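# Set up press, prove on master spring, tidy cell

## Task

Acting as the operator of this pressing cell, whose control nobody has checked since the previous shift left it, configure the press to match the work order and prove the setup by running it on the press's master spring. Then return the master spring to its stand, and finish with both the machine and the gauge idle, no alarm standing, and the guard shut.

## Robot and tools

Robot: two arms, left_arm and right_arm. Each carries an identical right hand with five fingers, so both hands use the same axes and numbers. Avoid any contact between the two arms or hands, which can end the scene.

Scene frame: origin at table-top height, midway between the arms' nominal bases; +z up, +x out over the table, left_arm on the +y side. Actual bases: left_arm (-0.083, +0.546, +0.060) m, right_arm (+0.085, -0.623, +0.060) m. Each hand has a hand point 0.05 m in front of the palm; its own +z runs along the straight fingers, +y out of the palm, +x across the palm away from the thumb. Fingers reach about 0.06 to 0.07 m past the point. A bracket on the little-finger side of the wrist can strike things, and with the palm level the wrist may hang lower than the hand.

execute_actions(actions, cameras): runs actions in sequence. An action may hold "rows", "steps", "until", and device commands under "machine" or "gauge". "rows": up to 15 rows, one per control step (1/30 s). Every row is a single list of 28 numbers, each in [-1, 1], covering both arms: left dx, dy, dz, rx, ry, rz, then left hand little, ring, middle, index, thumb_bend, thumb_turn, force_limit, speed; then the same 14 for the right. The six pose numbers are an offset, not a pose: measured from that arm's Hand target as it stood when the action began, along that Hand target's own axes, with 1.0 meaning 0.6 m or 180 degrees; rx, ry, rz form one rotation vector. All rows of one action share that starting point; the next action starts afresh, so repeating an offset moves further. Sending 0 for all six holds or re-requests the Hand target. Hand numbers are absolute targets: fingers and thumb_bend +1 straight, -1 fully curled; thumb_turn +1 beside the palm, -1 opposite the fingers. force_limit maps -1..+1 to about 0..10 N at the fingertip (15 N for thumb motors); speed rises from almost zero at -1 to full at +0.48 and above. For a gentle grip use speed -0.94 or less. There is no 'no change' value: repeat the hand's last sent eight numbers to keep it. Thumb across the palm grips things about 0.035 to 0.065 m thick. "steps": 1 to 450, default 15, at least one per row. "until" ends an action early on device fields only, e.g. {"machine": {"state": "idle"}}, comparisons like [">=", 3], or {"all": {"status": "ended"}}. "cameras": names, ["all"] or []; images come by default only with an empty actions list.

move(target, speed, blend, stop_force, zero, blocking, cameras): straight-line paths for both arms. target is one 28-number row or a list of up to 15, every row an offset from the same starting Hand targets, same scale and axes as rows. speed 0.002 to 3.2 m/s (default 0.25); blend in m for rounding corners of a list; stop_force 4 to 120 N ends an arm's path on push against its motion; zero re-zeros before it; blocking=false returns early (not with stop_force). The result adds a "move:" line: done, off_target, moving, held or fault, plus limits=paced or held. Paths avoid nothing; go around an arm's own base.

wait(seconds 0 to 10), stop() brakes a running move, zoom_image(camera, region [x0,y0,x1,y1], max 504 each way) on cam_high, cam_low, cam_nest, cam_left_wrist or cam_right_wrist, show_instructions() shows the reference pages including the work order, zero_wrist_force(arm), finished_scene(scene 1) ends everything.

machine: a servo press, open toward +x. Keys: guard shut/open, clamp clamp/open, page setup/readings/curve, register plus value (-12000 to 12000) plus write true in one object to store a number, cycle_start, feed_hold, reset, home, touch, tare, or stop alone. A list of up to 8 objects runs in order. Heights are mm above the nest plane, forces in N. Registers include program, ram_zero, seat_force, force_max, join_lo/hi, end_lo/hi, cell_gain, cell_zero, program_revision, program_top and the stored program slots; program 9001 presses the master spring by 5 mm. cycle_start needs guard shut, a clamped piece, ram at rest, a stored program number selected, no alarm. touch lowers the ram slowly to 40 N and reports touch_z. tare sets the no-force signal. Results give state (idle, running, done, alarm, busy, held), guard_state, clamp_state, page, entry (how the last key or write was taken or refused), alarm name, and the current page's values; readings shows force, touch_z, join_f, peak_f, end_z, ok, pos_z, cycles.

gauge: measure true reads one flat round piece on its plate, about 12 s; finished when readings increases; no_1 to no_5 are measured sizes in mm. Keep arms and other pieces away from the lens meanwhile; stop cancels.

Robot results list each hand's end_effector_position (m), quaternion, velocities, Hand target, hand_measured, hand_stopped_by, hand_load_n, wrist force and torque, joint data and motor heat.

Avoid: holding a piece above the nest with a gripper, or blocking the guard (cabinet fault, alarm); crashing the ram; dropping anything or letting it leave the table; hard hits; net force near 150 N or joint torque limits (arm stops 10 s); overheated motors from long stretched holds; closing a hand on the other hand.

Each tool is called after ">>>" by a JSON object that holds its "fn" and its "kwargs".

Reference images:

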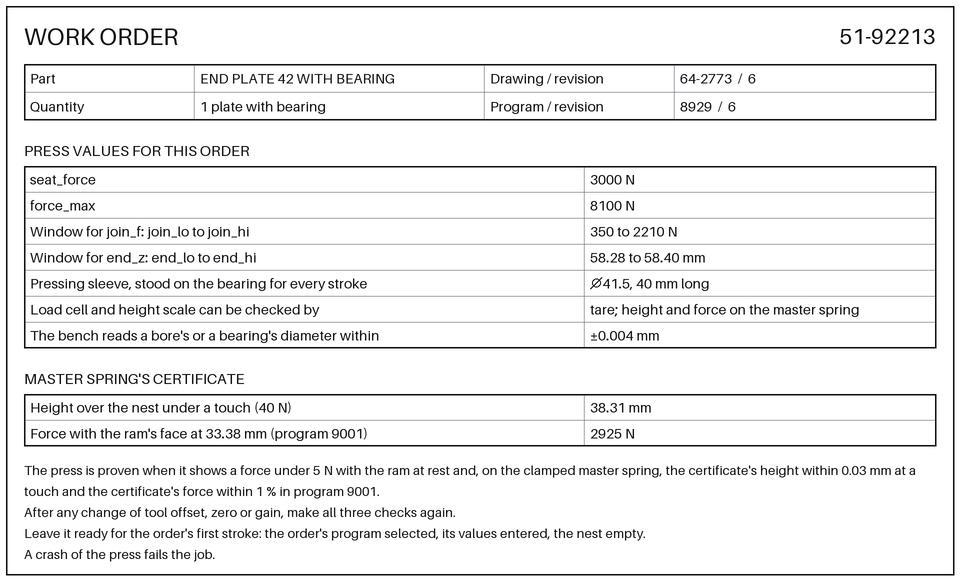

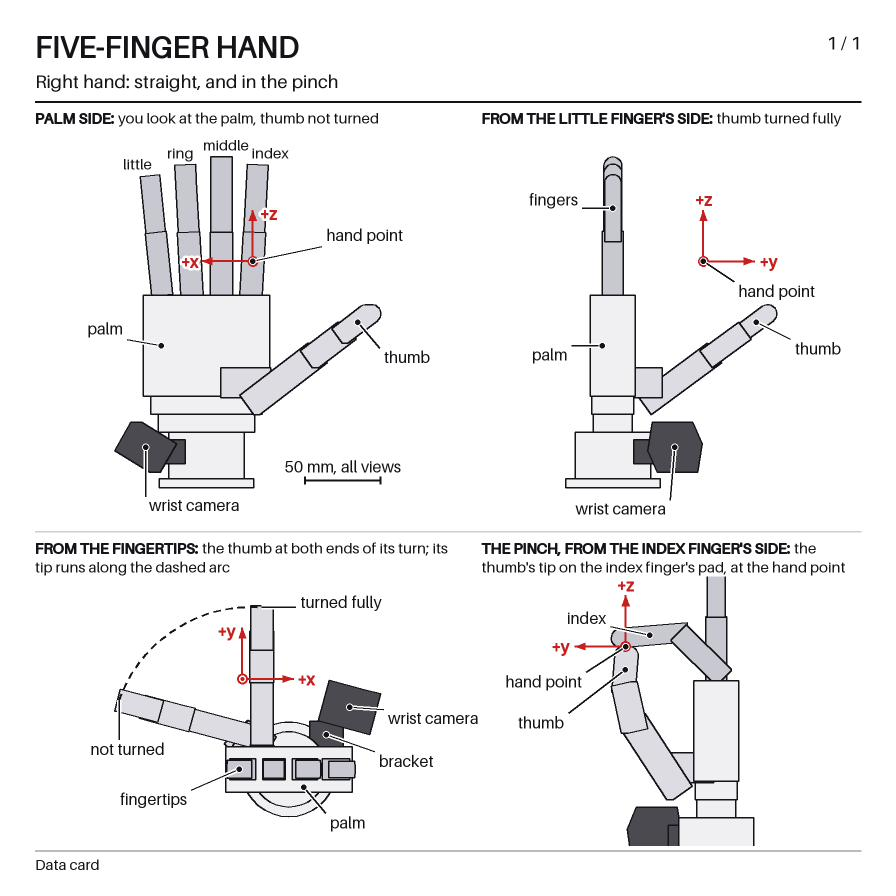

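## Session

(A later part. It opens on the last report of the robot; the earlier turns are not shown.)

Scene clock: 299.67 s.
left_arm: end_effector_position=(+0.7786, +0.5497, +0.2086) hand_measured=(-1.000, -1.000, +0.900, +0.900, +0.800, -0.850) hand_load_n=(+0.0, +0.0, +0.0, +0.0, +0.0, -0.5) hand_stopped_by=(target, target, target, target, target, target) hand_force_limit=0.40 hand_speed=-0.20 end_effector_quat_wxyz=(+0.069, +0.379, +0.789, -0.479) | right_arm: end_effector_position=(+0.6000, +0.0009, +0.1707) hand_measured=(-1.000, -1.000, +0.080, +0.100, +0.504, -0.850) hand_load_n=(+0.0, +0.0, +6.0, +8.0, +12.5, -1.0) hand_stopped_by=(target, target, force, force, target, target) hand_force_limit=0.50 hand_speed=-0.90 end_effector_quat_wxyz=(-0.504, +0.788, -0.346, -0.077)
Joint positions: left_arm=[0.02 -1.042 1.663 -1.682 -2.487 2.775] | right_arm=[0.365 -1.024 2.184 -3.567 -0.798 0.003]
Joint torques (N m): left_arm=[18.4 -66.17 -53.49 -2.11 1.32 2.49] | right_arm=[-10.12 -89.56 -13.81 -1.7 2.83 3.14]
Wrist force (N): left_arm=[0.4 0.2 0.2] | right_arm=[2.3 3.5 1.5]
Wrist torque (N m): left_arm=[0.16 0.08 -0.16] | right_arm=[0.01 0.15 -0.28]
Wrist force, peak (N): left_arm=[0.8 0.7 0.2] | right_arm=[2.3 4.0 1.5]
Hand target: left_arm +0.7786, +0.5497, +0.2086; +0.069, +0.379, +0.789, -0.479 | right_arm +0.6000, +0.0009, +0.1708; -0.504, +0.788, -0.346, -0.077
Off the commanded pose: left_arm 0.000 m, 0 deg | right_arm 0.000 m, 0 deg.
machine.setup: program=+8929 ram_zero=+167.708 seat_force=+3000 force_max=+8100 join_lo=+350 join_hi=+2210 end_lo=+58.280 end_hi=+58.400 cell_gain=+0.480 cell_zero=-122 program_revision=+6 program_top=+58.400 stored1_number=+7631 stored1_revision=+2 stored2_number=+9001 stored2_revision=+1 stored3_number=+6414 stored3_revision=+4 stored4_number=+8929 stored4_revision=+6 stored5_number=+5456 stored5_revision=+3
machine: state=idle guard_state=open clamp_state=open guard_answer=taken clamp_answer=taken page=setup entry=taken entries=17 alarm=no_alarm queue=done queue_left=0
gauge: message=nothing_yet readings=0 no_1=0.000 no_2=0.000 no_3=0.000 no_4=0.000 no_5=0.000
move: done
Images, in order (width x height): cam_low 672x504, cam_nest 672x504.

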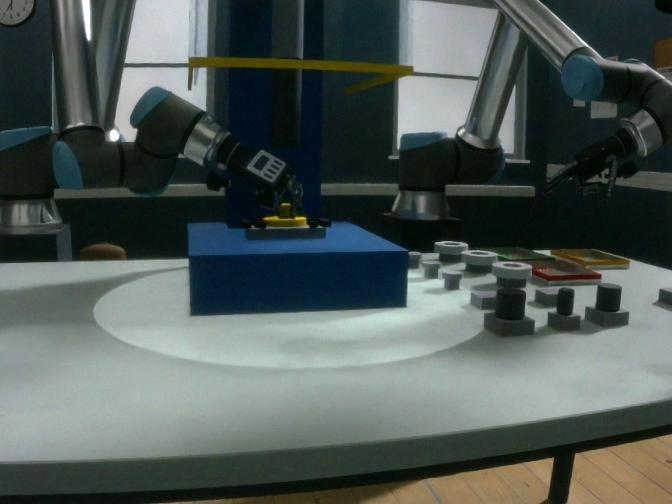

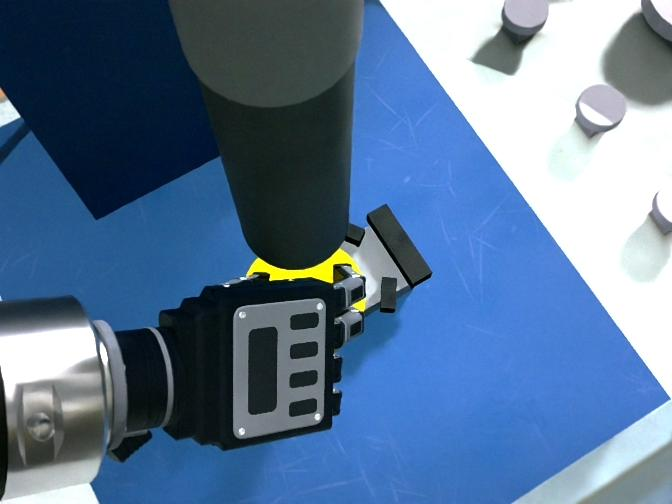

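>>> {"fn": "move", "kwargs": {"target": [[0,0,0,0,0,0,-1,-1,0.9,0.9,0.8,-0.85,0.4,-0.2,-0.0133,-0.021,-0.0136,0,0,0,-1,-1,-0.15,-0.15,0.5,-0.85,0.5,-0.9],[0,0,0,0,0,0,-1,-1,0.9,0.9,0.8,-0.85,0.4,-0.2,0.07,-0.0787,-0.0065,0,0,0,-1,-1,-0.15,-0.15,0.5,-0.85,0.5,-0.9],[0,0,0,0,0,0,-1,-1,0.9,0.9,0.8,-0.85,0.4,-0.2,0.198,-0.1635,-0.0007,0,0,0,-1,-1,-0.15,-0.15,0.5,-0.85,0.5,-0.9],[0,0,0,0,0,0,-1,-1,0.9,0.9,0.8,-0.85,0.4,-0.2,0.3852,-0.3193,0.0562,0,0,0,-1,-1,-0.15,-0.15,0.5,-0.85,0.5,-0.9],[0,0,0,0,0,0,-1,-1,0.9,0.9,0.8,-0.85,0.4,-0.2,0.2752,-0.3713,0.2438,-0.0575,-0.0906,-0.0588,-1,-1,-0.15,-0.15,0.5,-0.85,0.5,-0.9]], "speed": [0.05,0.12,0.15,0.2,0.15], "blend": [0,0.02,0.03,0.03,0], "cameras": ["cam_high","cam_low"]}}

Scene clock: 305.53 s.
left_arm: end_effector_position=(+0.7786, +0.5497, +0.2086) hand_measured=(-1.000, -1.000, +0.900, +0.900, +0.800, -0.850) hand_load_n=(+0.0, +0.0, +0.0, +0.0, +0.0, +0.0) hand_stopped_by=(target, target, target, target, target, target) hand_force_limit=0.40 hand_speed=-0.20 end_effector_quat_wxyz=(+0.069, +0.379, +0.789, -0.479) | right_arm: end_effector_position=(+0.8957, +0.1038, +0.1879) hand_measured=(-1.000, -1.000, +0.080, +0.100, +0.504, -0.850) hand_load_n=(+0.0, +0.0, +6.5, +8.0, +12.5, -1.0) hand_stopped_by=(target, target, force, force, target, target) hand_force_limit=0.50 hand_speed=-0.90 end_effector_quat_wxyz=(-0.480, +0.839, -0.189, -0.172)
Joint positions: left_arm=[0.02 -1.042 1.663 -1.682 -2.487 2.775] | right_arm=[0.332 -0.73 1.388 -2.629 -0.548 -0.545]
Joint torques (N m): left_arm=[17.73 -67.37 -53.87 -2.06 1.35 2.43] | right_arm=[16.11 -96.57 -44.26 -1.56 6.06 -2.16]
Wrist force (N): left_arm=[0.6 0.4 0.2] | right_arm=[2.4 3.6 1.5]
Wrist torque (N m): left_arm=[0.20 0.06 -0.13] | right_arm=[0.05 0.10 -0.03]
Wrist force, peak (N): left_arm=[1.3 0.2 -0.1] | right_arm=[1.1 5.0 1.6]
Hand target: left_arm +0.7786, +0.5497, +0.2086; +0.069, +0.379, +0.789, -0.479 | right_arm +0.8957, +0.1038, +0.1879; -0.480, +0.839, -0.189, -0.172
Off the commanded pose: left_arm 0.000 m, 0 deg | right_arm 0.000 m, 0 deg.
machine.setup: program=+8929 ram_zero=+167.708 seat_force=+3000 force_max=+8100 join_lo=+350 join_hi=+2210 end_lo=+58.280 end_hi=+58.400 cell_gain=+0.480 cell_zero=-122 program_revision=+6 program_top=+58.400 stored1_number=+7631 stored1_revision=+2 stored2_number=+9001 stored2_revision=+1 stored3_number=+6414 stored3_revision=+4 stored4_number=+8929 stored4_revision=+6 stored5_number=+5456 stored5_revision=+3
machine: state=idle guard_state=open clamp_state=open guard_answer=taken clamp_answer=taken page=setup entry=taken entries=17 alarm=no_alarm queue=done queue_left=0
gauge: message=nothing_yet readings=0 no_1=0.000 no_2=0.000 no_3=0.000 no_4=0.000 no_5=0.000
move: done
Images, in order (width x height): cam_high 672x504, cam_low 672x504.

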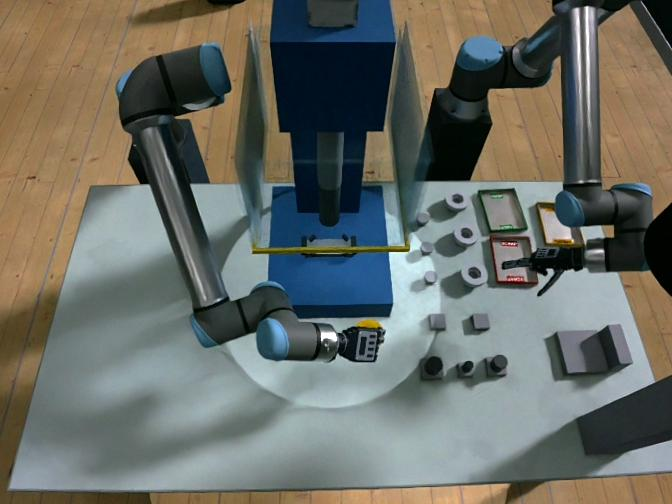

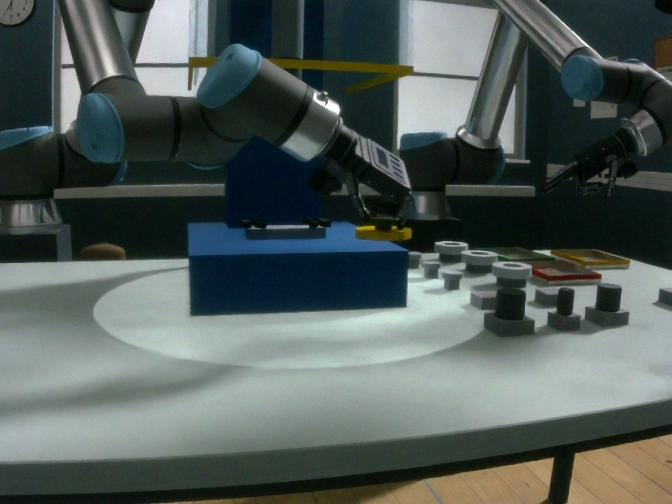

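>>> {"fn": "move", "kwargs": {"target": [0,0,0,0,0,0,-1,-1,0.9,0.9,0.8,-0.85,0.4,-0.2,0.1003,0.1581,0.1024,0,0,0,-1,-1,-0.15,-0.15,0.5,-0.85,0.5,-0.9], "speed": 0.12}}

>>> {"fn": "move", "kwargs": {"target": [0,0,0,0,0,0,-1,-1,0.9,0.9,0.8,-0.85,0.4,-0.2,0.0157,0.0247,0.016,0,0,0,-1,-1,-0.15,-0.15,0.5,-0.85,0.5,-0.9], "speed": 0.012, "stop_force": 5, "cameras": ["cam_high","cam_low"]}}

Scene clock: 307.33 s.
left_arm: end_effector_position=(+0.7786, +0.5497, +0.2086) hand_measured=(-1.000, -1.000, +0.900, +0.900, +0.800, -0.850) hand_load_n=(+0.0, +0.0, +0.0, +0.0, +0.0, +0.0) hand_stopped_by=(target, target, target, target, target, target) hand_force_limit=0.40 hand_speed=-0.20 end_effector_quat_wxyz=(+0.069, +0.379, +0.789, -0.479) | right_arm: end_effector_position=(+0.8957, +0.1037, +0.0601) hand_measured=(-1.000, -1.000, +0.080, +0.100, +0.504, -0.850) hand_load_n=(+0.0, +0.0, +6.5, +8.0, +12.5, -0.5) hand_stopped_by=(target, target, force, force, target, target) hand_force_limit=0.50 hand_speed=-0.90 end_effector_quat_wxyz=(-0.480, +0.839, -0.189, -0.172)
Joint positions: left_arm=[0.02 -1.042 1.663 -1.682 -2.487 2.775] | right_arm=[0.332 -0.588 1.386 -2.769 -0.548 -0.545]
Joint torques (N m): left_arm=[16.92 -67.92 -53.67 -2.06 1.37 2.4] | right_arm=[1.25 -101.42 -41.23 -7.35 5.95 3.87]
Wrist force (N): left_arm=[0.6 0.8 0.1] | right_arm=[2.1 3.8 1.9]
Wrist torque (N m): left_arm=[0.26 0.06 -0.12] | right_arm=[0.07 0.14 -0.12]
Wrist force, peak (N): left_arm=[1.2 0.6 0.0] | right_arm=[2.9 5.1 2.5]
Hand target: left_arm +0.7786, +0.5497, +0.2086; +0.069, +0.379, +0.789, -0.479 | right_arm +0.8956, +0.1038, +0.0599; -0.480, +0.839, -0.189, -0.172
Off the commanded pose: left_arm 0.000 m, 0 deg | right_arm 0.000 m, 0 deg.
machine.setup: program=+8929 ram_zero=+167.708 seat_force=+3000 force_max=+8100 join_lo=+350 join_hi=+2210 end_lo=+58.280 end_hi=+58.400 cell_gain=+0.480 cell_zero=-122 program_revision=+6 program_top=+58.400 stored1_number=+7631 stored1_revision=+2 stored2_number=+9001 stored2_revision=+1 stored3_number=+6414 stored3_revision=+4 stored4_number=+8929 stored4_revision=+6 stored5_number=+5456 stored5_revision=+3
machine: state=idle guard_state=open clamp_state=open guard_answer=taken clamp_answer=taken page=setup entry=taken entries=17 alarm=no_alarm queue=done queue_left=0
gauge: message=nothing_yet readings=0 no_1=0.000 no_2=0.000 no_3=0.000 no_4=0.000 no_5=0.000
move: done

Scene clock: 309.60 s.
left_arm: end_effector_position=(+0.7786, +0.5497, +0.2086) hand_measured=(-1.000, -1.000, +0.900, +0.900, +0.800, -0.850) hand_load_n=(+0.0, +0.0, -0.5, +0.0, +0.0, +0.0) hand_stopped_by=(target, target, target, target, target, target) hand_force_limit=0.40 hand_speed=-0.20 end_effector_quat_wxyz=(+0.069, +0.379, +0.789, -0.479) | right_arm: end_effector_position=(+0.8957, +0.1038, +0.0471) hand_measured=(-1.000, -1.000, +0.080, +0.100, +0.504, -0.850) hand_load_n=(+0.0, +0.0, +6.5, +9.0, +11.0, +1.0) hand_stopped_by=(target, target, force, force, target, target) hand_force_limit=0.50 hand_speed=-0.90 end_effector_quat_wxyz=(-0.480, +0.839, -0.189, -0.172)
Joint positions: left_arm=[0.02 -1.042 1.663 -1.682 -2.487 2.775] | right_arm=[0.332 -0.573 1.383 -2.781 -0.548 -0.545]
Joint torques (N m): left_arm=[19.19 -67.36 -53.64 -2.33 1.28 2.28] | right_arm=[13.02 -130.03 -23.99 -1.45 0.28 1.8]
Wrist force (N): left_arm=[0.7 0.3 -0.2] | right_arm=[1.3 1.1 0.5]
Wrist torque (N m): left_arm=[0.20 0.05 -0.12] | right_arm=[-0.06 0.16 -0.13]
Wrist force, peak (N): left_arm=[1.0 0.5 0.2] | right_arm=[2.8 4.2 1.7]
Hand target: left_arm +0.7786, +0.5497, +0.2086; +0.069, +0.379, +0.789, -0.479 | right_arm +0.8957, +0.1038, +0.0471; -0.480, +0.839, -0.189, -0.172 (not the last commanded pose)
Off the commanded pose: left_arm 0.000 m, 0 deg | right_arm 0.007 m, 0 deg.
machine.setup: program=+8929 ram_zero=+167.708 seat_force=+3000 force_max=+8100 join_lo=+350 join_hi=+2210 end_lo=+58.280 end_hi=+58.400 cell_gain=+0.480 cell_zero=-122 program_revision=+6 program_top=+58.400 stored1_number=+7631 stored1_revision=+2 stored2_number=+9001 stored2_revision=+1 stored3_number=+6414 stored3_revision=+4 stored4_number=+8929 stored4_revision=+6 stored5_number=+5456 stored5_revision=+3
machine: state=idle guard_state=open clamp_state=open guard_answer=taken clamp_answer=taken page=setup entry=taken entries=17 alarm=no_alarm queue=done queue_left=0
gauge: message=nothing_yet readings=0 no_1=0.000 no_2=0.000 no_3=0.000 no_4=0.000 no_5=0.000
move: contact (right_arm)
Images, in order (width x height): cam_high 672x504, cam_low 672x504.

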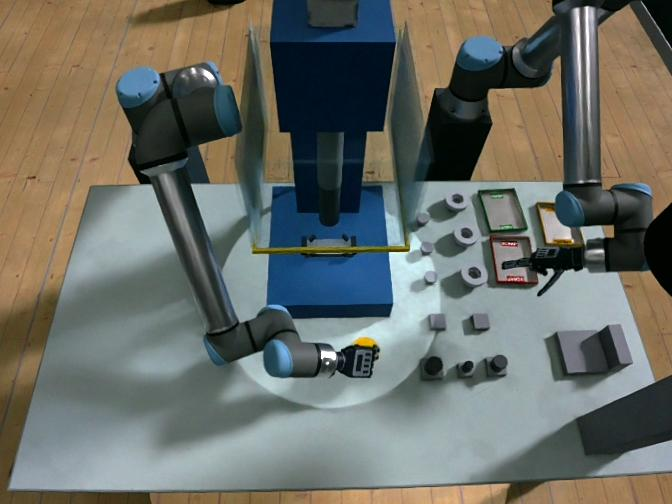

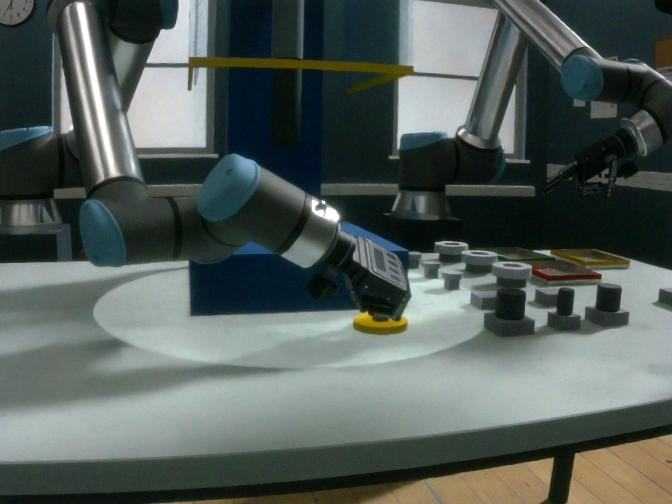

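>>> {"fn": "execute_actions", "kwargs": {"actions": [{"rows":[[0,0,0,0,0,0,-1,-1,0.9,0.9,0.8,-0.85,0.4,-0.2,0,0,0,0,0,0,-1,-1,0.3,0.3,0.52,-0.85,0.5,-0.8]],"steps":45},{"rows":[[0,0,0,0,0,0,-1,-1,0.9,0.9,0.8,-0.85,0.4,-0.2,0,0,0,0,0,0,-1,-1,0.9,0.9,0.8,-0.85,0.5,-0.2]],"steps":30}]}}

>>> {"fn": "move", "kwargs": {"target": [[0,0,0,0,0,0,-1,-1,0.9,0.9,0.8,-0.85,0.4,-0.2,0,0.0109,-0.0168,0,0,0,-1,-1,0.9,0.9,0.8,-0.85,0.5,-0.2],[0,0,0,0,0,0,-1,-1,0.9,0.9,0.8,-0.85,0.4,-0.2,-0.0392,-0.0508,-0.0568,0,0,0,-1,-1,0.9,0.9,0.8,-0.85,0.5,-0.2],[0,0,0,0,0,0,-1,-1,0.9,0.9,0.8,-0.85,0.4,-0.2,-0.028,0.0878,-0.6278,0,0,0,-1,-1,0.9,0.9,0.8,-0.85,0.5,-0.2]], "speed": [0.03,0.1,0.3], "blend": [0,0.02,0], "cameras": ["cam_high","cam_low"]}}

Scene clock: 312.67 s.
left_arm: end_effector_position=(+0.7786, +0.5497, +0.2086) hand_measured=(-1.000, -1.000, +0.900, +0.900, +0.800, -0.850) hand_load_n=(+0.0, +0.0, +0.0, +0.0, +0.0, +0.0) hand_stopped_by=(target, target, target, target, target, target) hand_force_limit=0.40 hand_speed=-0.20 end_effector_quat_wxyz=(+0.069, +0.379, +0.789, -0.479) | right_arm: end_effector_position=(+0.8957, +0.1038, +0.0471) hand_measured=(-1.000, -1.000, +0.900, +0.900, +0.800, -0.850) hand_load_n=(+0.0, +0.0, +0.0, +0.0, +0.0, +0.0) hand_stopped_by=(target, target, target, target, target, target) hand_force_limit=0.50 hand_speed=-0.20 end_effector_quat_wxyz=(-0.480, +0.839, -0.189, -0.172)
Joint positions: left_arm=[0.02 -1.042 1.663 -1.682 -2.487 2.775] | right_arm=[0.332 -0.573 1.383 -2.781 -0.548 -0.545]
Joint torques (N m): left_arm=[17.05 -67.24 -53.65 -2.36 1.19 2.22] | right_arm=[12.51 -99.6 -36.52 -4.58 -1.16 1.4]
Wrist force (N): left_arm=[0.5 0.1 0.1] | right_arm=[-1.1 -0.9 -1.1]
Wrist torque (N m): left_arm=[0.16 0.07 -0.14] | right_arm=[0.02 0.21 -0.19]
Wrist force, peak (N): left_arm=[0.7 0.8 0.4] | right_arm=[0.7 2.9 -0.5]
Hand target: left_arm +0.7786, +0.5497, +0.2086; +0.069, +0.379, +0.789, -0.479 | right_arm +0.8957, +0.1038, +0.0471; -0.480, +0.839, -0.189, -0.172
Off the commanded pose: left_arm 0.000 m, 0 deg | right_arm 0.000 m, 0 deg.
machine.setup: program=+8929 ram_zero=+167.708 seat_force=+3000 force_max=+8100 join_lo=+350 join_hi=+2210 end_lo=+58.280 end_hi=+58.400 cell_gain=+0.480 cell_zero=-122 program_revision=+6 program_top=+58.400 stored1_number=+7631 stored1_revision=+2 stored2_number=+9001 stored2_revision=+1 stored3_number=+6414 stored3_revision=+4 stored4_number=+8929 stored4_revision=+6 stored5_number=+5456 stored5_revision=+3
machine: state=idle guard_state=open clamp_state=open guard_answer=taken clamp_answer=taken page=setup entry=taken entries=17 alarm=no_alarm queue=done queue_left=0
gauge: message=nothing_yet readings=0 no_1=0.000 no_2=0.000 no_3=0.000 no_4=0.000 no_5=0.000

Scene clock: 315.80 s.
left_arm: end_effector_position=(+0.7786, +0.5497, +0.2086) hand_measured=(-1.000, -1.000, +0.900, +0.900, +0.800, -0.850) hand_load_n=(+0.0, +0.0, -0.5, +0.0, +0.0, +0.0) hand_stopped_by=(target, target, target, target, target, target) hand_force_limit=0.40 hand_speed=-0.20 end_effector_quat_wxyz=(+0.069, +0.379, +0.789, -0.479) | right_arm: end_effector_position=(+0.8958, -0.2462, +0.1968) hand_measured=(-1.000, -1.000, +0.900, +0.900, +0.800, -0.850) hand_load_n=(+0.0, +0.0, +0.0, +0.0, +0.0, +0.0) hand_stopped_by=(target, target, target, target, target, target) hand_force_limit=0.50 hand_speed=-0.20 end_effector_quat_wxyz=(-0.480, +0.839, -0.189, -0.172)
Joint positions: left_arm=[0.02 -1.042 1.663 -1.682 -2.487 2.775] | right_arm=[-0.03 -0.983 1.682 -2.04 -0.516 -1.269]
Joint torques (N m): left_arm=[18.09 -67.64 -53.07 -2.27 1.24 2.3] | right_arm=[-13.28 -103.69 -40.43 -0.58 -2.33 -2.78]
Wrist force (N): left_arm=[0.6 0.5 0.2] | right_arm=[-0.3 -0.9 -1.1]
Wrist torque (N m): left_arm=[0.21 0.04 -0.13] | right_arm=[-0.02 0.10 -0.03]
Wrist force, peak (N): left_arm=[0.9 0.8 -0.1] | right_arm=[-0.1 0.3 -3.4]
Hand target: left_arm +0.7786, +0.5497, +0.2086; +0.069, +0.379, +0.789, -0.479 | right_arm +0.8958, -0.2463, +0.1968; -0.480, +0.839, -0.189, -0.172
Off the commanded pose: left_arm 0.000 m, 0 deg | right_arm 0.000 m, 0 deg.
machine.setup: program=+8929 ram_zero=+167.708 seat_force=+3000 force_max=+8100 join_lo=+350 join_hi=+2210 end_lo=+58.280 end_hi=+58.400 cell_gain=+0.480 cell_zero=-122 program_revision=+6 program_top=+58.400 stored1_number=+7631 stored1_revision=+2 stored2_number=+9001 stored2_revision=+1 stored3_number=+6414 stored3_revision=+4 stored4_number=+8929 stored4_revision=+6 stored5_number=+5456 stored5_revision=+3
machine: state=idle guard_state=open clamp_state=open guard_answer=taken clamp_answer=taken page=setup entry=taken entries=17 alarm=no_alarm queue=done queue_left=0
gauge: message=nothing_yet readings=0 no_1=0.000 no_2=0.000 no_3=0.000 no_4=0.000 no_5=0.000
move: done
Images, in order (width x height): cam_high 672x504, cam_low 672x504.

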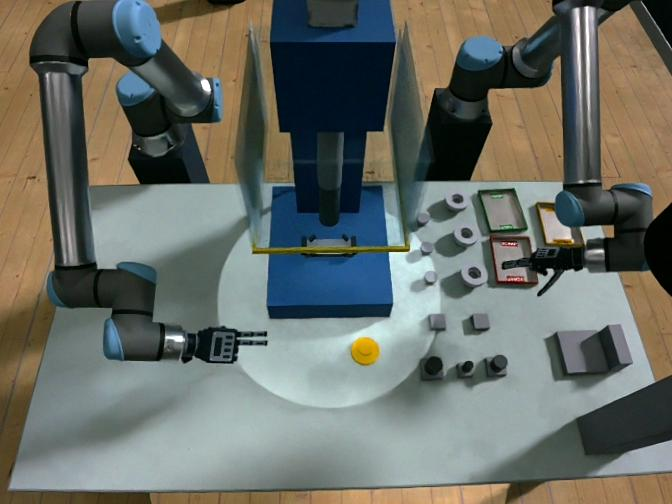

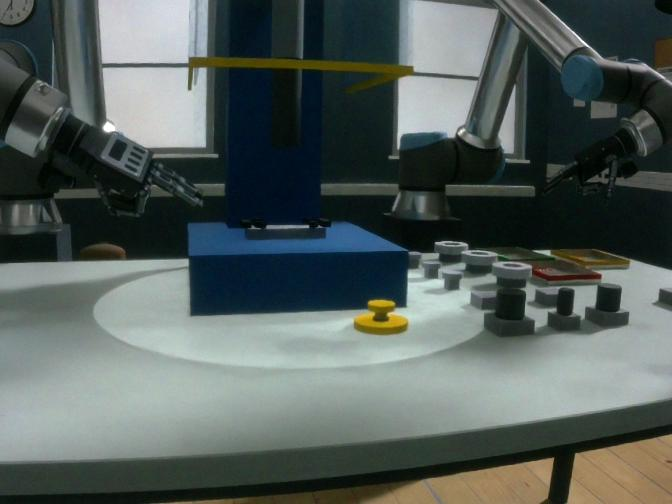

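>>> {"fn": "execute_actions", "kwargs": {"actions": [{"machine":{"guard":"shut"},"steps":1}], "cameras": ["cam_high"]}}

>>> {"fn": "zoom_image", "kwargs": {"camera": "cam_high", "region": [325, 310, 405, 390]}}

Scene clock: 316.20 s.
left_arm: end_effector_position=(+0.7786, +0.5497, +0.2086) hand_measured=(-1.000, -1.000, +0.900, +0.900, +0.800, -0.850) hand_load_n=(+0.0, +0.0, +0.0, +0.0, +0.0, +0.0) hand_stopped_by=(target, target, target, target, target, target) hand_force_limit=0.40 hand_speed=-0.20 end_effector_quat_wxyz=(+0.069, +0.379, +0.789, -0.479) | right_arm: end_effector_position=(+0.8958, -0.2463, +0.1968) hand_measured=(-1.000, -1.000, +0.900, +0.900, +0.800, -0.850) hand_load_n=(+0.0, +0.0, +0.0, +0.0, +0.0, -0.5) hand_stopped_by=(target, target, target, target, target, target) hand_force_limit=0.50 hand_speed=-0.20 end_effector_quat_wxyz=(-0.480, +0.839, -0.189, -0.172)
Joint positions: left_arm=[0.02 -1.042 1.663 -1.682 -2.487 2.775] | right_arm=[-0.03 -0.983 1.682 -2.04 -0.516 -1.269]
Joint torques (N m): left_arm=[18.24 -65.71 -53.96 -2.11 1.34 2.48] | right_arm=[-12.98 -103.08 -40.61 -0.83 -2.46 -2.57]
Wrist force (N): left_arm=[0.5 0.6 0.0] | right_arm=[-0.5 -0.6 -1.0]
Wrist torque (N m): left_arm=[0.24 0.07 -0.13] | right_arm=[0.02 0.12 -0.05]
Wrist force, peak (N): left_arm=[1.1 0.5 -0.6] | right_arm=[-0.1 -0.8 -1.6]
Hand target: left_arm +0.7786, +0.5497, +0.2086; +0.069, +0.379, +0.789, -0.479 | right_arm +0.8958, -0.2463, +0.1968; -0.480, +0.839, -0.189, -0.172
Off the commanded pose: left_arm 0.000 m, 0 deg | right_arm 0.000 m, 0 deg.
machine.setup: program=+8929 ram_zero=+167.708 seat_force=+3000 force_max=+8100 join_lo=+350 join_hi=+2210 end_lo=+58.280 end_hi=+58.400 cell_gain=+0.480 cell_zero=-122 program_revision=+6 program_top=+58.400 stored1_number=+7631 stored1_revision=+2 stored2_number=+9001 stored2_revision=+1 stored3_number=+6414 stored3_revision=+4 stored4_number=+8929 stored4_revision=+6 stored5_number=+5456 stored5_revision=+3
machine: state=idle guard_state=between clamp_state=open guard_answer=taken clamp_answer=taken page=setup entry=taken entries=17 alarm=no_alarm queue=running queue_left=0
gauge: message=nothing_yet readings=0 no_1=0.000 no_2=0.000 no_3=0.000 no_4=0.000 no_5=0.000
Images, in order (width x height): cam_high 672x504.

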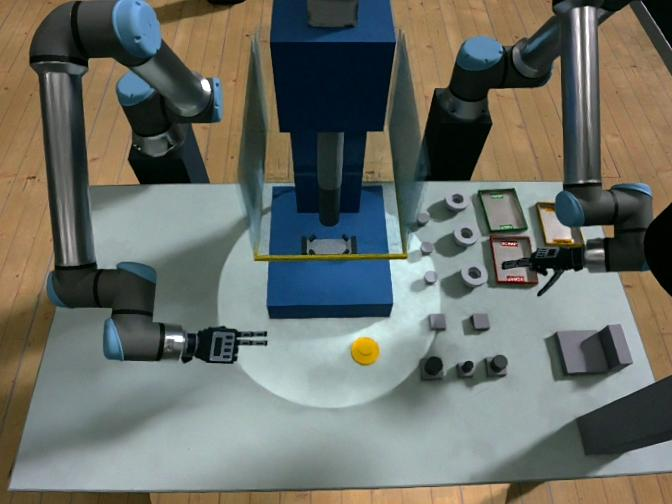

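Scaled by 6.300.

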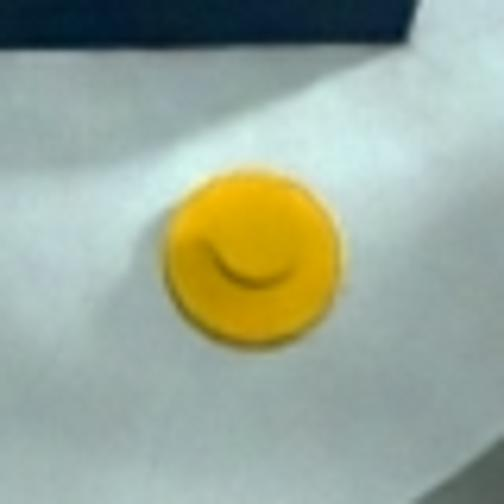

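>>> {"fn": "move", "kwargs": {"target": [-0.4902,0.0237,0.586,0.0172,-0.0077,-0.005,-1,-1,0.9,0.9,0.8,-0.85,0.4,-0.2,0,0,0,0,0,0,-1,-1,0.9,0.9,0.8,-0.85,0.5,-0.2], "speed": 0.25, "cameras": ["cam_high","cam_low","cam_left_wrist"]}}

Scene clock: 319.23 s.
left_arm: end_effector_position=(+0.9053, +0.1129, +0.1503) hand_measured=(-1.000, -1.000, +0.900, +0.900, +0.800, -0.850) hand_load_n=(+0.0, +0.0, +0.0, +0.0, +0.0, +0.0) hand_stopped_by=(target, target, target, target, target, target) hand_force_limit=0.40 hand_speed=-0.20 end_effector_quat_wxyz=(+0.064, +0.368, +0.778, -0.505) | right_arm: end_effector_position=(+0.8958, -0.2463, +0.1968) hand_measured=(-1.000, -1.000, +0.900, +0.900, +0.800, -0.850) hand_load_n=(+0.0, +0.0, +0.0, -0.5, +0.0, +0.0) hand_stopped_by=(target, target, target, target, target, target) hand_force_limit=0.50 hand_speed=-0.20 end_effector_quat_wxyz=(-0.480, +0.839, -0.189, -0.172)
Joint positions: left_arm=[-0.41 -0.753 1.443 -2.369 -2.637 2.016] | right_arm=[-0.03 -0.983 1.682 -2.04 -0.516 -1.269]
Joint torques (N m): left_arm=[-15.01 -79.71 -53.9 -7.6 1.42 -2.22] | right_arm=[-14.55 -103.18 -41.18 -0.72 -2.36 -2.32]
Wrist force (N): left_arm=[0.7 0.2 0.8] | right_arm=[-0.2 -0.6 -1.3]
Wrist torque (N m): left_arm=[0.14 0.00 0.14] | right_arm=[0.03 0.07 -0.01]
Wrist force, peak (N): left_arm=[-0.3 0.3 2.3] | right_arm=[0.0 -1.0 -1.6]
Hand target: left_arm +0.9053, +0.1128, +0.1503; +0.064, +0.368, +0.778, -0.505 | right_arm +0.8958, -0.2463, +0.1968; -0.480, +0.839, -0.189, -0.172
Off the commanded pose: left_arm 0.000 m, 0 deg | right_arm 0.000 m, 0 deg.
machine.setup: program=+8929 ram_zero=+167.708 seat_force=+3000 force_max=+8100 join_lo=+350 join_hi=+2210 end_lo=+58.280 end_hi=+58.400 cell_gain=+0.480 cell_zero=-122 program_revision=+6 program_top=+58.400 stored1_number=+7631 stored1_revision=+2 stored2_number=+9001 stored2_revision=+1 stored3_number=+6414 stored3_revision=+4 stored4_number=+8929 stored4_revision=+6 stored5_number=+5456 stored5_revision=+3
machine: state=idle guard_state=shut clamp_state=open guard_answer=taken clamp_answer=taken page=setup entry=taken entries=17 alarm=no_alarm queue=done queue_left=0
gauge: message=nothing_yet readings=0 no_1=0.000 no_2=0.000 no_3=0.000 no_4=0.000 no_5=0.000
move: done
camera_calibration:
cam_left_wrist: T_world_to_cam=[[0.448163, 0.303182, -0.84097, -0.302652], [0.881759, 0.00492529, 0.471675, -0.864422], [0.147146, -0.95292, -0.265126, 0.122572], [0, 0, 0, 1]] pos_world=[0.879813, 0.212818, 0.185703]
Images, in order (width x height): cam_high 672x504, cam_low 672x504, cam_left_wrist 672x504.

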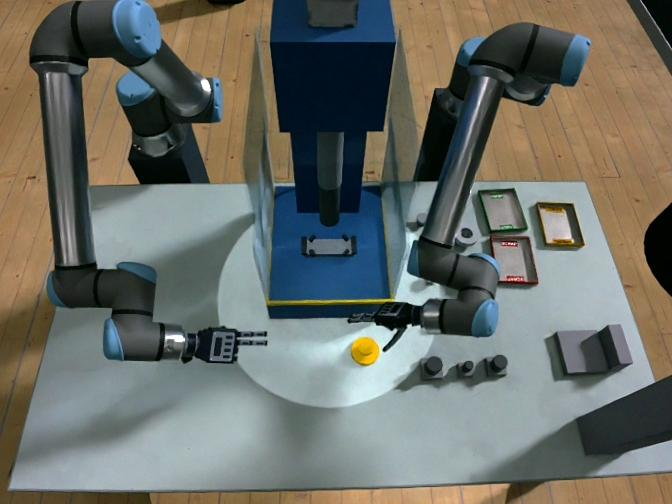

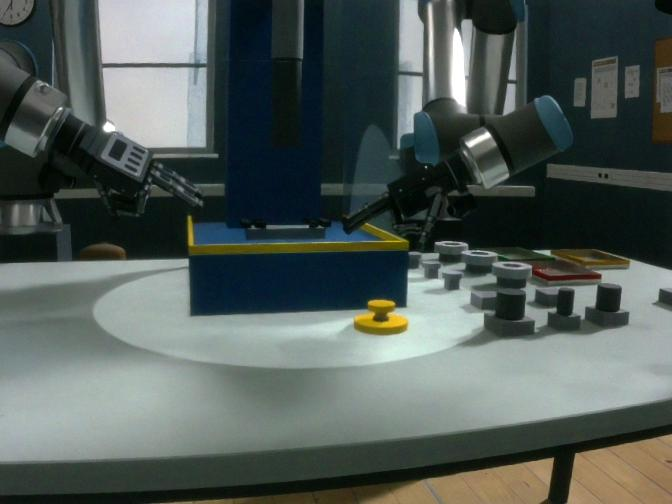

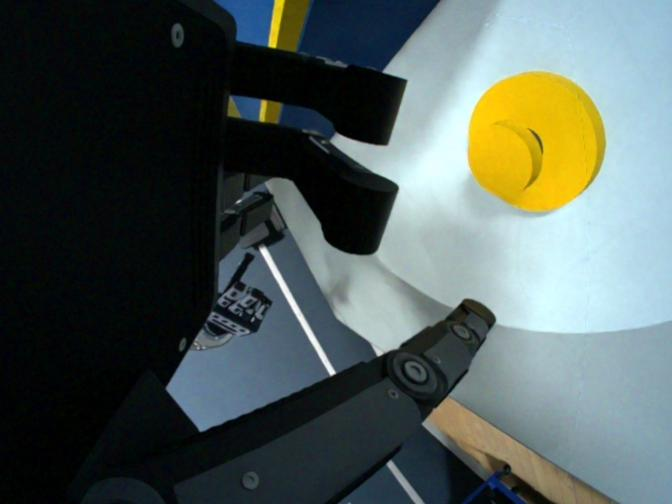

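>>> {"fn": "move", "kwargs": {"target": [[0.0626,0.0988,0.0641,0,0,0,-1,-1,0.8,0.8,0.6,-0.85,0.4,-0.2,0,0,0,0,0,0,-1,-1,0.9,0.9,0.8,-0.85,0.5,-0.2]], "speed": 0.12, "cameras": ["cam_high","cam_low","cam_left_wrist"]}}

>>> {"fn": "zoom_image", "kwargs": {"camera": "cam_high", "region": [325, 290, 445, 380]}}

Scene clock: 320.70 s.
left_arm: end_effector_position=(+0.9056, +0.1127, +0.0705) hand_measured=(-1.000, -1.000, +0.800, +0.800, +0.600, -0.850) hand_load_n=(+0.0, +0.0, +0.0, +0.0, +0.0, +0.0) hand_stopped_by=(target, target, target, target, target, target) hand_force_limit=0.40 hand_speed=-0.20 end_effector_quat_wxyz=(+0.064, +0.369, +0.778, -0.505) | right_arm: end_effector_position=(+0.8958, -0.2463, +0.1968) hand_measured=(-1.000, -1.000, +0.900, +0.900, +0.800, -0.850) hand_load_n=(+0.5, +0.0, +0.0, +0.0, +0.0, -0.5) hand_stopped_by=(target, target, target, target, target, target) hand_force_limit=0.50 hand_speed=-0.20 end_effector_quat_wxyz=(-0.480, +0.839, -0.189, -0.172)
Joint positions: left_arm=[-0.41 -0.664 1.446 -2.461 -2.637 2.015] | right_arm=[-0.03 -0.983 1.682 -2.04 -0.516 -1.269]
Joint torques (N m): left_arm=[11.71 -82.6 -50.41 -7.49 -0.02 -2.54] | right_arm=[-12.96 -102 -40.63 -0.59 -2.38 -2.47]
Wrist force (N): left_arm=[0.8 0.0 0.9] | right_arm=[-0.2 -0.3 -1.0]
Wrist torque (N m): left_arm=[0.09 0.00 0.15] | right_arm=[0.05 0.08 -0.02]
Wrist force, peak (N): left_arm=[1.3 0.7 1.5] | right_arm=[-0.2 -0.7 -1.9]
Hand target: left_arm +0.9056, +0.1128, +0.0703; +0.064, +0.368, +0.778, -0.505 | right_arm +0.8958, -0.2463, +0.1968; -0.480, +0.839, -0.189, -0.172
Off the commanded pose: left_arm 0.000 m, 0 deg | right_arm 0.000 m, 0 deg.
machine.setup: program=+8929 ram_zero=+167.708 seat_force=+3000 force_max=+8100 join_lo=+350 join_hi=+2210 end_lo=+58.280 end_hi=+58.400 cell_gain=+0.480 cell_zero=-122 program_revision=+6 program_top=+58.400 stored1_number=+7631 stored1_revision=+2 stored2_number=+9001 stored2_revision=+1 stored3_number=+6414 stored3_revision=+4 stored4_number=+8929 stored4_revision=+6 stored5_number=+5456 stored5_revision=+3
machine: state=idle guard_state=shut clamp_state=open guard_answer=taken clamp_answer=taken page=setup entry=taken entries=17 alarm=no_alarm queue=done queue_left=0
gauge: message=nothing_yet readings=0 no_1=0.000 no_2=0.000 no_3=0.000 no_4=0.000 no_5=0.000
move: done
camera_calibration:
cam_left_wrist: T_world_to_cam=[[0.448151, 0.303263, -0.840947, -0.36983], [0.881765, 0.00488033, 0.471663, -0.826953], [0.147142, -0.952895, -0.265219, 0.101298], [0, 0, 0, 1]] pos_world=[0.880013, 0.212718, 0.105902]
Images, in order (width x height): cam_high 672x504, cam_low 672x504, cam_left_wrist 672x504.

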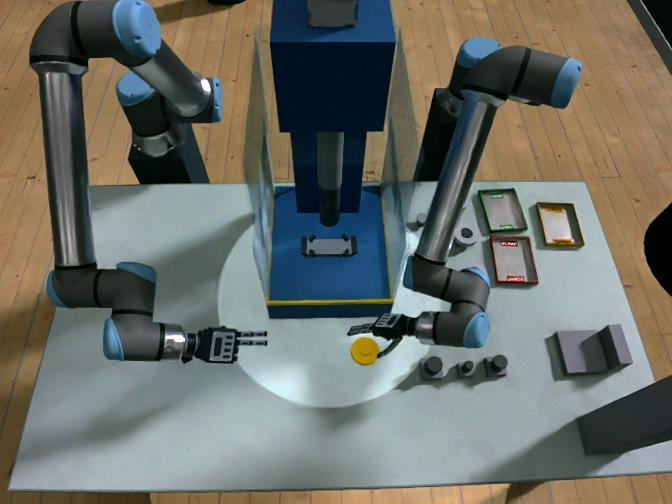

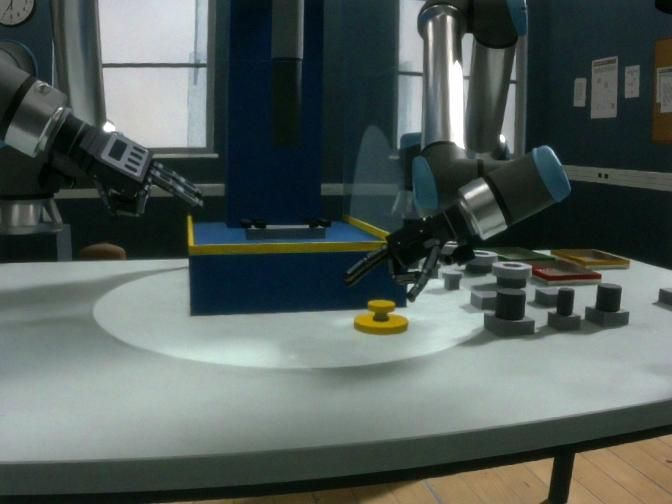

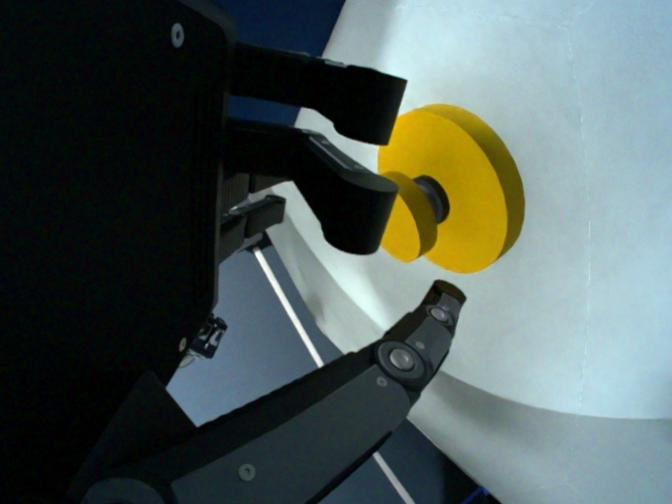

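Scaled by 4.200.

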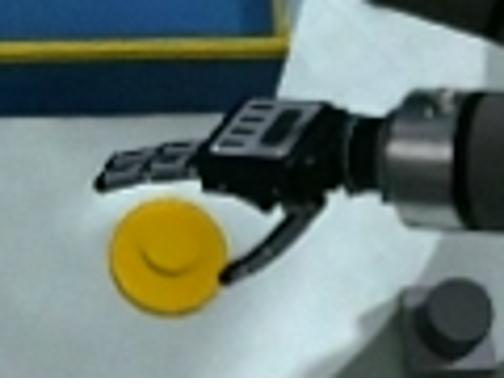

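>>> {"fn": "move", "kwargs": {"target": [[0.0186,0.0294,0.0191,0,0,0,-1,-1,0.8,0.8,0.6,-0.85,0.4,-0.2,0,0,0,0,0,0,-1,-1,0.9,0.9,0.8,-0.85,0.5,-0.2]], "speed": 0.03, "stop_force": 6, "cameras": ["cam_high","cam_left_wrist"]}}

>>> {"fn": "zoom_image", "kwargs": {"camera": "cam_high", "region": [325, 290, 445, 380]}}

Scene clock: 322.73 s.
left_arm: end_effector_position=(+0.9057, +0.1127, +0.0465) hand_measured=(-1.000, -1.000, +0.800, +0.800, +0.600, -0.850) hand_load_n=(+0.0, +0.0, +0.0, +0.0, +0.0, +0.0) hand_stopped_by=(target, target, target, target, target, target) hand_force_limit=0.40 hand_speed=-0.20 end_effector_quat_wxyz=(+0.064, +0.368, +0.778, -0.505) | right_arm: end_effector_position=(+0.8958, -0.2463, +0.1968) hand_measured=(-1.000, -1.000, +0.900, +0.900, +0.800, -0.850) hand_load_n=(+0.0, +0.0, +0.0, +0.0, +0.0, +0.0) hand_stopped_by=(target, target, target, target, target, target) hand_force_limit=0.50 hand_speed=-0.20 end_effector_quat_wxyz=(-0.480, +0.839, -0.189, -0.172)
Joint positions: left_arm=[-0.41 -0.636 1.443 -2.486 -2.637 2.015] | right_arm=[-0.03 -0.983 1.682 -2.04 -0.516 -1.269]
Joint torques (N m): left_arm=[11.84 -84.4 -49.58 -7.61 -3.55 -2.35] | right_arm=[-14.76 -101.31 -40.77 -0.76 -2.21 -2.34]
Wrist force (N): left_arm=[0.9 0.1 0.7] | right_arm=[-0.4 -0.3 -1.5]
Wrist torque (N m): left_arm=[0.13 0.02 0.16] | right_arm=[0.09 0.11 -0.01]
Wrist force, peak (N): left_arm=[1.1 -0.2 1.3] | right_arm=[-0.8 -0.9 -1.4]
Hand target: left_arm +0.9057, +0.1127, +0.0465; +0.064, +0.368, +0.778, -0.505 | right_arm +0.8958, -0.2463, +0.1968; -0.480, +0.839, -0.189, -0.172
Off the commanded pose: left_arm 0.000 m, 0 deg | right_arm 0.000 m, 0 deg.
machine.setup: program=+8929 ram_zero=+167.708 seat_force=+3000 force_max=+8100 join_lo=+350 join_hi=+2210 end_lo=+58.280 end_hi=+58.400 cell_gain=+0.480 cell_zero=-122 program_revision=+6 program_top=+58.400 stored1_number=+7631 stored1_revision=+2 stored2_number=+9001 stored2_revision=+1 stored3_number=+6414 stored3_revision=+4 stored4_number=+8929 stored4_revision=+6 stored5_number=+5456 stored5_revision=+3
machine: state=idle guard_state=shut clamp_state=open guard_answer=taken clamp_answer=taken page=setup entry=taken entries=17 alarm=no_alarm queue=done queue_left=0
gauge: message=nothing_yet readings=0 no_1=0.000 no_2=0.000 no_3=0.000 no_4=0.000 no_5=0.000
move: done
camera_calibration:
cam_left_wrist: T_world_to_cam=[[0.448125, 0.303254, -0.840964, -0.390032], [0.881759, 0.00501873, 0.471673, -0.815747], [0.147257, -0.952897, -0.265148, 0.0948113], [0, 0, 0, 1]] pos_world=[0.880114, 0.212718, 0.0819027]
Images, in order (width x height): cam_high 672x504, cam_left_wrist 672x504.

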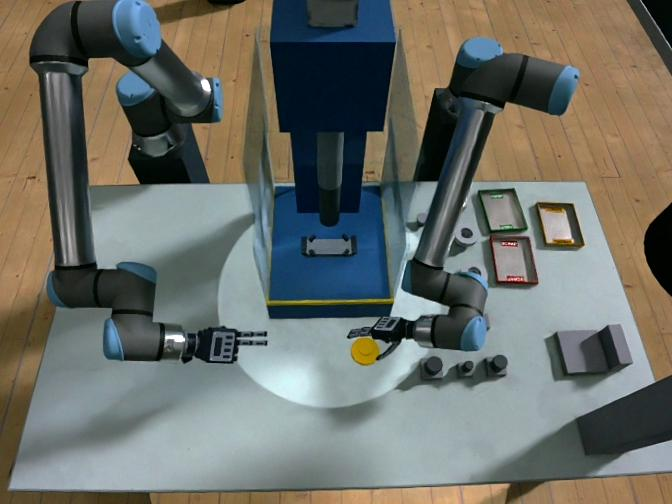

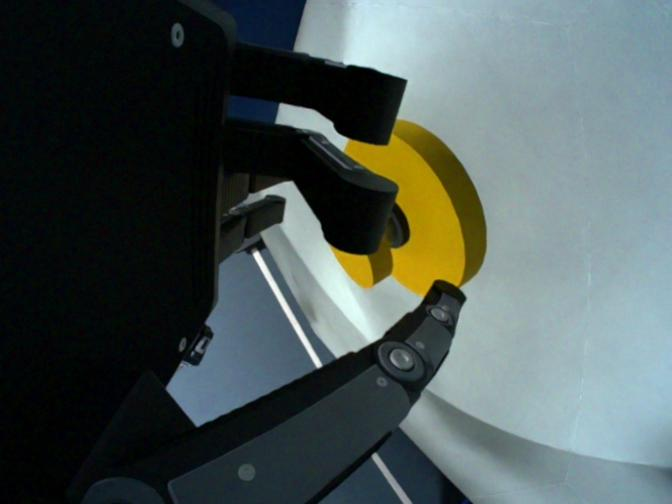

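Scaled by 4.200.

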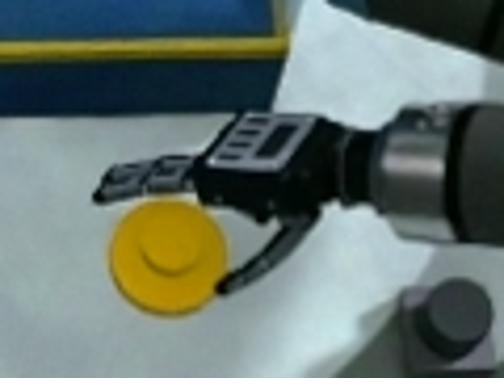

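>>> {"fn": "move", "kwargs": {"target": [[0,-0.0082,0.0126,0,0,0,-1,-1,0.8,0.8,0.6,-0.85,0.4,-0.2,0,0,0,0,0,0,-1,-1,0.9,0.9,0.8,-0.85,0.5,-0.2]], "speed": 0.02, "stop_force": 6}}

>>> {"fn": "execute_actions", "kwargs": {"actions": [{"rows":[[0,0,0,0,0,0,-1,-1,0.4,0.4,0.5,-0.85,-0.1,-0.5,0,0,0,0,0,0,-1,-1,0.9,0.9,0.8,-0.85,0.5,-0.2]],"steps":40}], "cameras": ["cam_high","cam_left_wrist"]}}

>>> {"fn": "zoom_image", "kwargs": {"camera": "cam_high", "region": [325, 290, 445, 380]}}

Scene clock: 324.70 s.
left_arm: end_effector_position=(+0.9005, +0.1054, +0.0465) hand_measured=(-1.000, -1.000, +0.800, +0.800, +0.600, -0.850) hand_load_n=(+0.0, +0.0, +0.0, +0.0, -0.5, +0.0) hand_stopped_by=(target, target, target, target, target, target) hand_force_limit=0.40 hand_speed=-0.20 end_effector_quat_wxyz=(+0.064, +0.368, +0.778, -0.505) | right_arm: end_effector_position=(+0.8958, -0.2463, +0.1968) hand_measured=(-1.000, -1.000, +0.900, +0.900, +0.800, -0.850) hand_load_n=(+0.0, +0.0, +0.0, +0.0, +0.0, +0.0) hand_stopped_by=(target, target, target, target, target, target) hand_force_limit=0.50 hand_speed=-0.20 end_effector_quat_wxyz=(-0.480, +0.839, -0.189, -0.172)
Joint positions: left_arm=[-0.418 -0.638 1.451 -2.509 -2.636 1.997] | right_arm=[-0.03 -0.983 1.682 -2.04 -0.516 -1.269]
Joint torques (N m): left_arm=[-18.08 -100.36 -22.96 -7.44 1.33 -2.28] | right_arm=[-13.96 -99.95 -40.8 -0.65 -2.36 -2.4]
Wrist force (N): left_arm=[1.3 0.1 1.0] | right_arm=[0.0 -0.7 -0.5]
Wrist torque (N m): left_arm=[0.10 -0.04 0.20] | right_arm=[-0.03 0.04 -0.02]
Wrist force, peak (N): left_arm=[1.2 0.3 1.3] | right_arm=[-0.1 -1.0 -1.9]
Hand target: left_arm +0.9005, +0.1054, +0.0465; +0.064, +0.368, +0.778, -0.505 | right_arm +0.8958, -0.2463, +0.1968; -0.480, +0.839, -0.189, -0.172
Off the commanded pose: left_arm 0.000 m, 0 deg | right_arm 0.000 m, 0 deg.
machine.setup: program=+8929 ram_zero=+167.708 seat_force=+3000 force_max=+8100 join_lo=+350 join_hi=+2210 end_lo=+58.280 end_hi=+58.400 cell_gain=+0.480 cell_zero=-122 program_revision=+6 program_top=+58.400 stored1_number=+7631 stored1_revision=+2 stored2_number=+9001 stored2_revision=+1 stored3_number=+6414 stored3_revision=+4 stored4_number=+8929 stored4_revision=+6 stored5_number=+5456 stored5_revision=+3
machine: state=idle guard_state=shut clamp_state=open guard_answer=taken clamp_answer=taken page=setup entry=taken entries=17 alarm=no_alarm queue=done queue_left=0
gauge: message=nothing_yet readings=0 no_1=0.000 no_2=0.000 no_3=0.000 no_4=0.000 no_5=0.000
move: done

Scene clock: 326.23 s.
left_arm: end_effector_position=(+0.9005, +0.1054, +0.0465) hand_measured=(-1.000, -1.000, +0.400, +0.400, +0.500, -0.850) hand_load_n=(+0.0, +0.0, +0.0, +0.0, +0.0, +0.0) hand_stopped_by=(target, target, target, target, target, target) hand_force_limit=-0.10 hand_speed=-0.50 end_effector_quat_wxyz=(+0.064, +0.368, +0.778, -0.505) | right_arm: end_effector_position=(+0.8958, -0.2463, +0.1968) hand_measured=(-1.000, -1.000, +0.900, +0.900, +0.800, -0.850) hand_load_n=(+0.0, +0.0, +0.0, -0.5, +0.0, +0.0) hand_stopped_by=(target, target, target, target, target, target) hand_force_limit=0.50 hand_speed=-0.20 end_effector_quat_wxyz=(-0.480, +0.839, -0.189, -0.172)
Joint positions: left_arm=[-0.418 -0.638 1.451 -2.509 -2.636 1.997] | right_arm=[-0.03 -0.983 1.682 -2.04 -0.516 -1.269]
Joint torques (N m): left_arm=[-16.11 -100.88 -30.09 -5.91 -1.3 -2.23] | right_arm=[-13.2 -98.53 -40.37 -0.74 -2.31 -2.4]
Wrist force (N): left_arm=[0.9 0.5 0.8] | right_arm=[0.1 -0.7 -1.0]
Wrist torque (N m): left_arm=[0.18 0.02 0.18] | right_arm=[0.01 0.03 0.00]
Wrist force, peak (N): left_arm=[1.0 0.3 1.3] | right_arm=[-0.1 -0.7 -1.6]
Hand target: left_arm +0.9005, +0.1054, +0.0465; +0.064, +0.368, +0.778, -0.505 | right_arm +0.8958, -0.2463, +0.1968; -0.480, +0.839, -0.189, -0.172
Off the commanded pose: left_arm 0.000 m, 0 deg | right_arm 0.000 m, 0 deg.
machine.setup: program=+8929 ram_zero=+167.708 seat_force=+3000 force_max=+8100 join_lo=+350 join_hi=+2210 end_lo=+58.280 end_hi=+58.400 cell_gain=+0.480 cell_zero=-122 program_revision=+6 program_top=+58.400 stored1_number=+7631 stored1_revision=+2 stored2_number=+9001 stored2_revision=+1 stored3_number=+6414 stored3_revision=+4 stored4_number=+8929 stored4_revision=+6 stored5_number=+5456 stored5_revision=+3
machine: state=idle guard_state=shut clamp_state=open guard_answer=taken clamp_answer=taken page=setup entry=taken entries=17 alarm=no_alarm queue=done queue_left=0
gauge: message=nothing_yet readings=0 no_1=0.000 no_2=0.000 no_3=0.000 no_4=0.000 no_5=0.000
camera_calibration:
cam_left_wrist: T_world_to_cam=[[0.448125, 0.303254, -0.840964, -0.385457], [0.881759, 0.00501873, 0.471673, -0.811125], [0.147257, -0.952897, -0.265148, 0.0885256], [0, 0, 0, 1]] pos_world=[0.874914, 0.205318, 0.0819027]
Images, in order (width x height): cam_high 672x504, cam_left_wrist 672x504.

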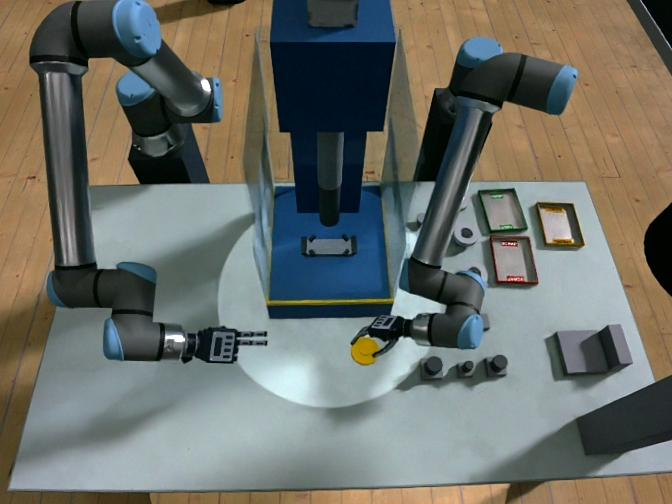

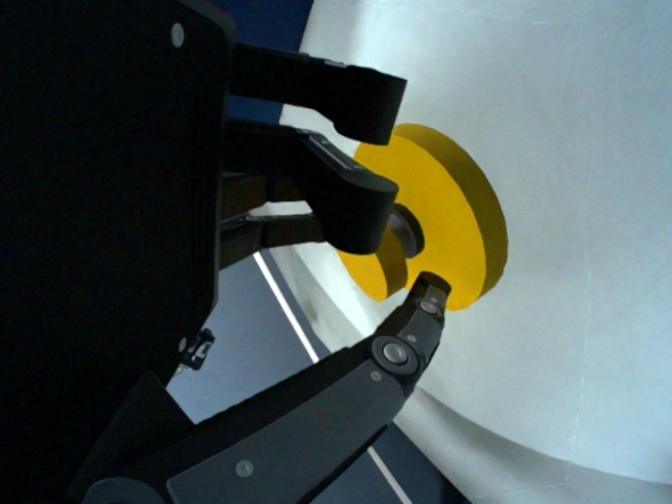

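Scaled by 4.200.

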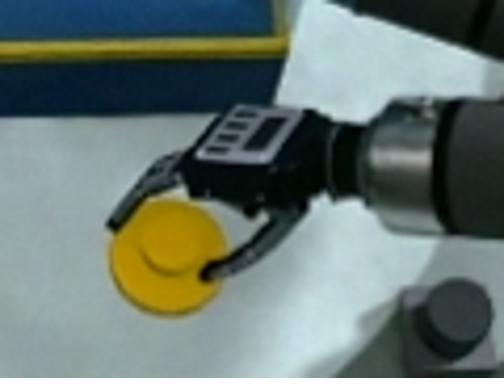

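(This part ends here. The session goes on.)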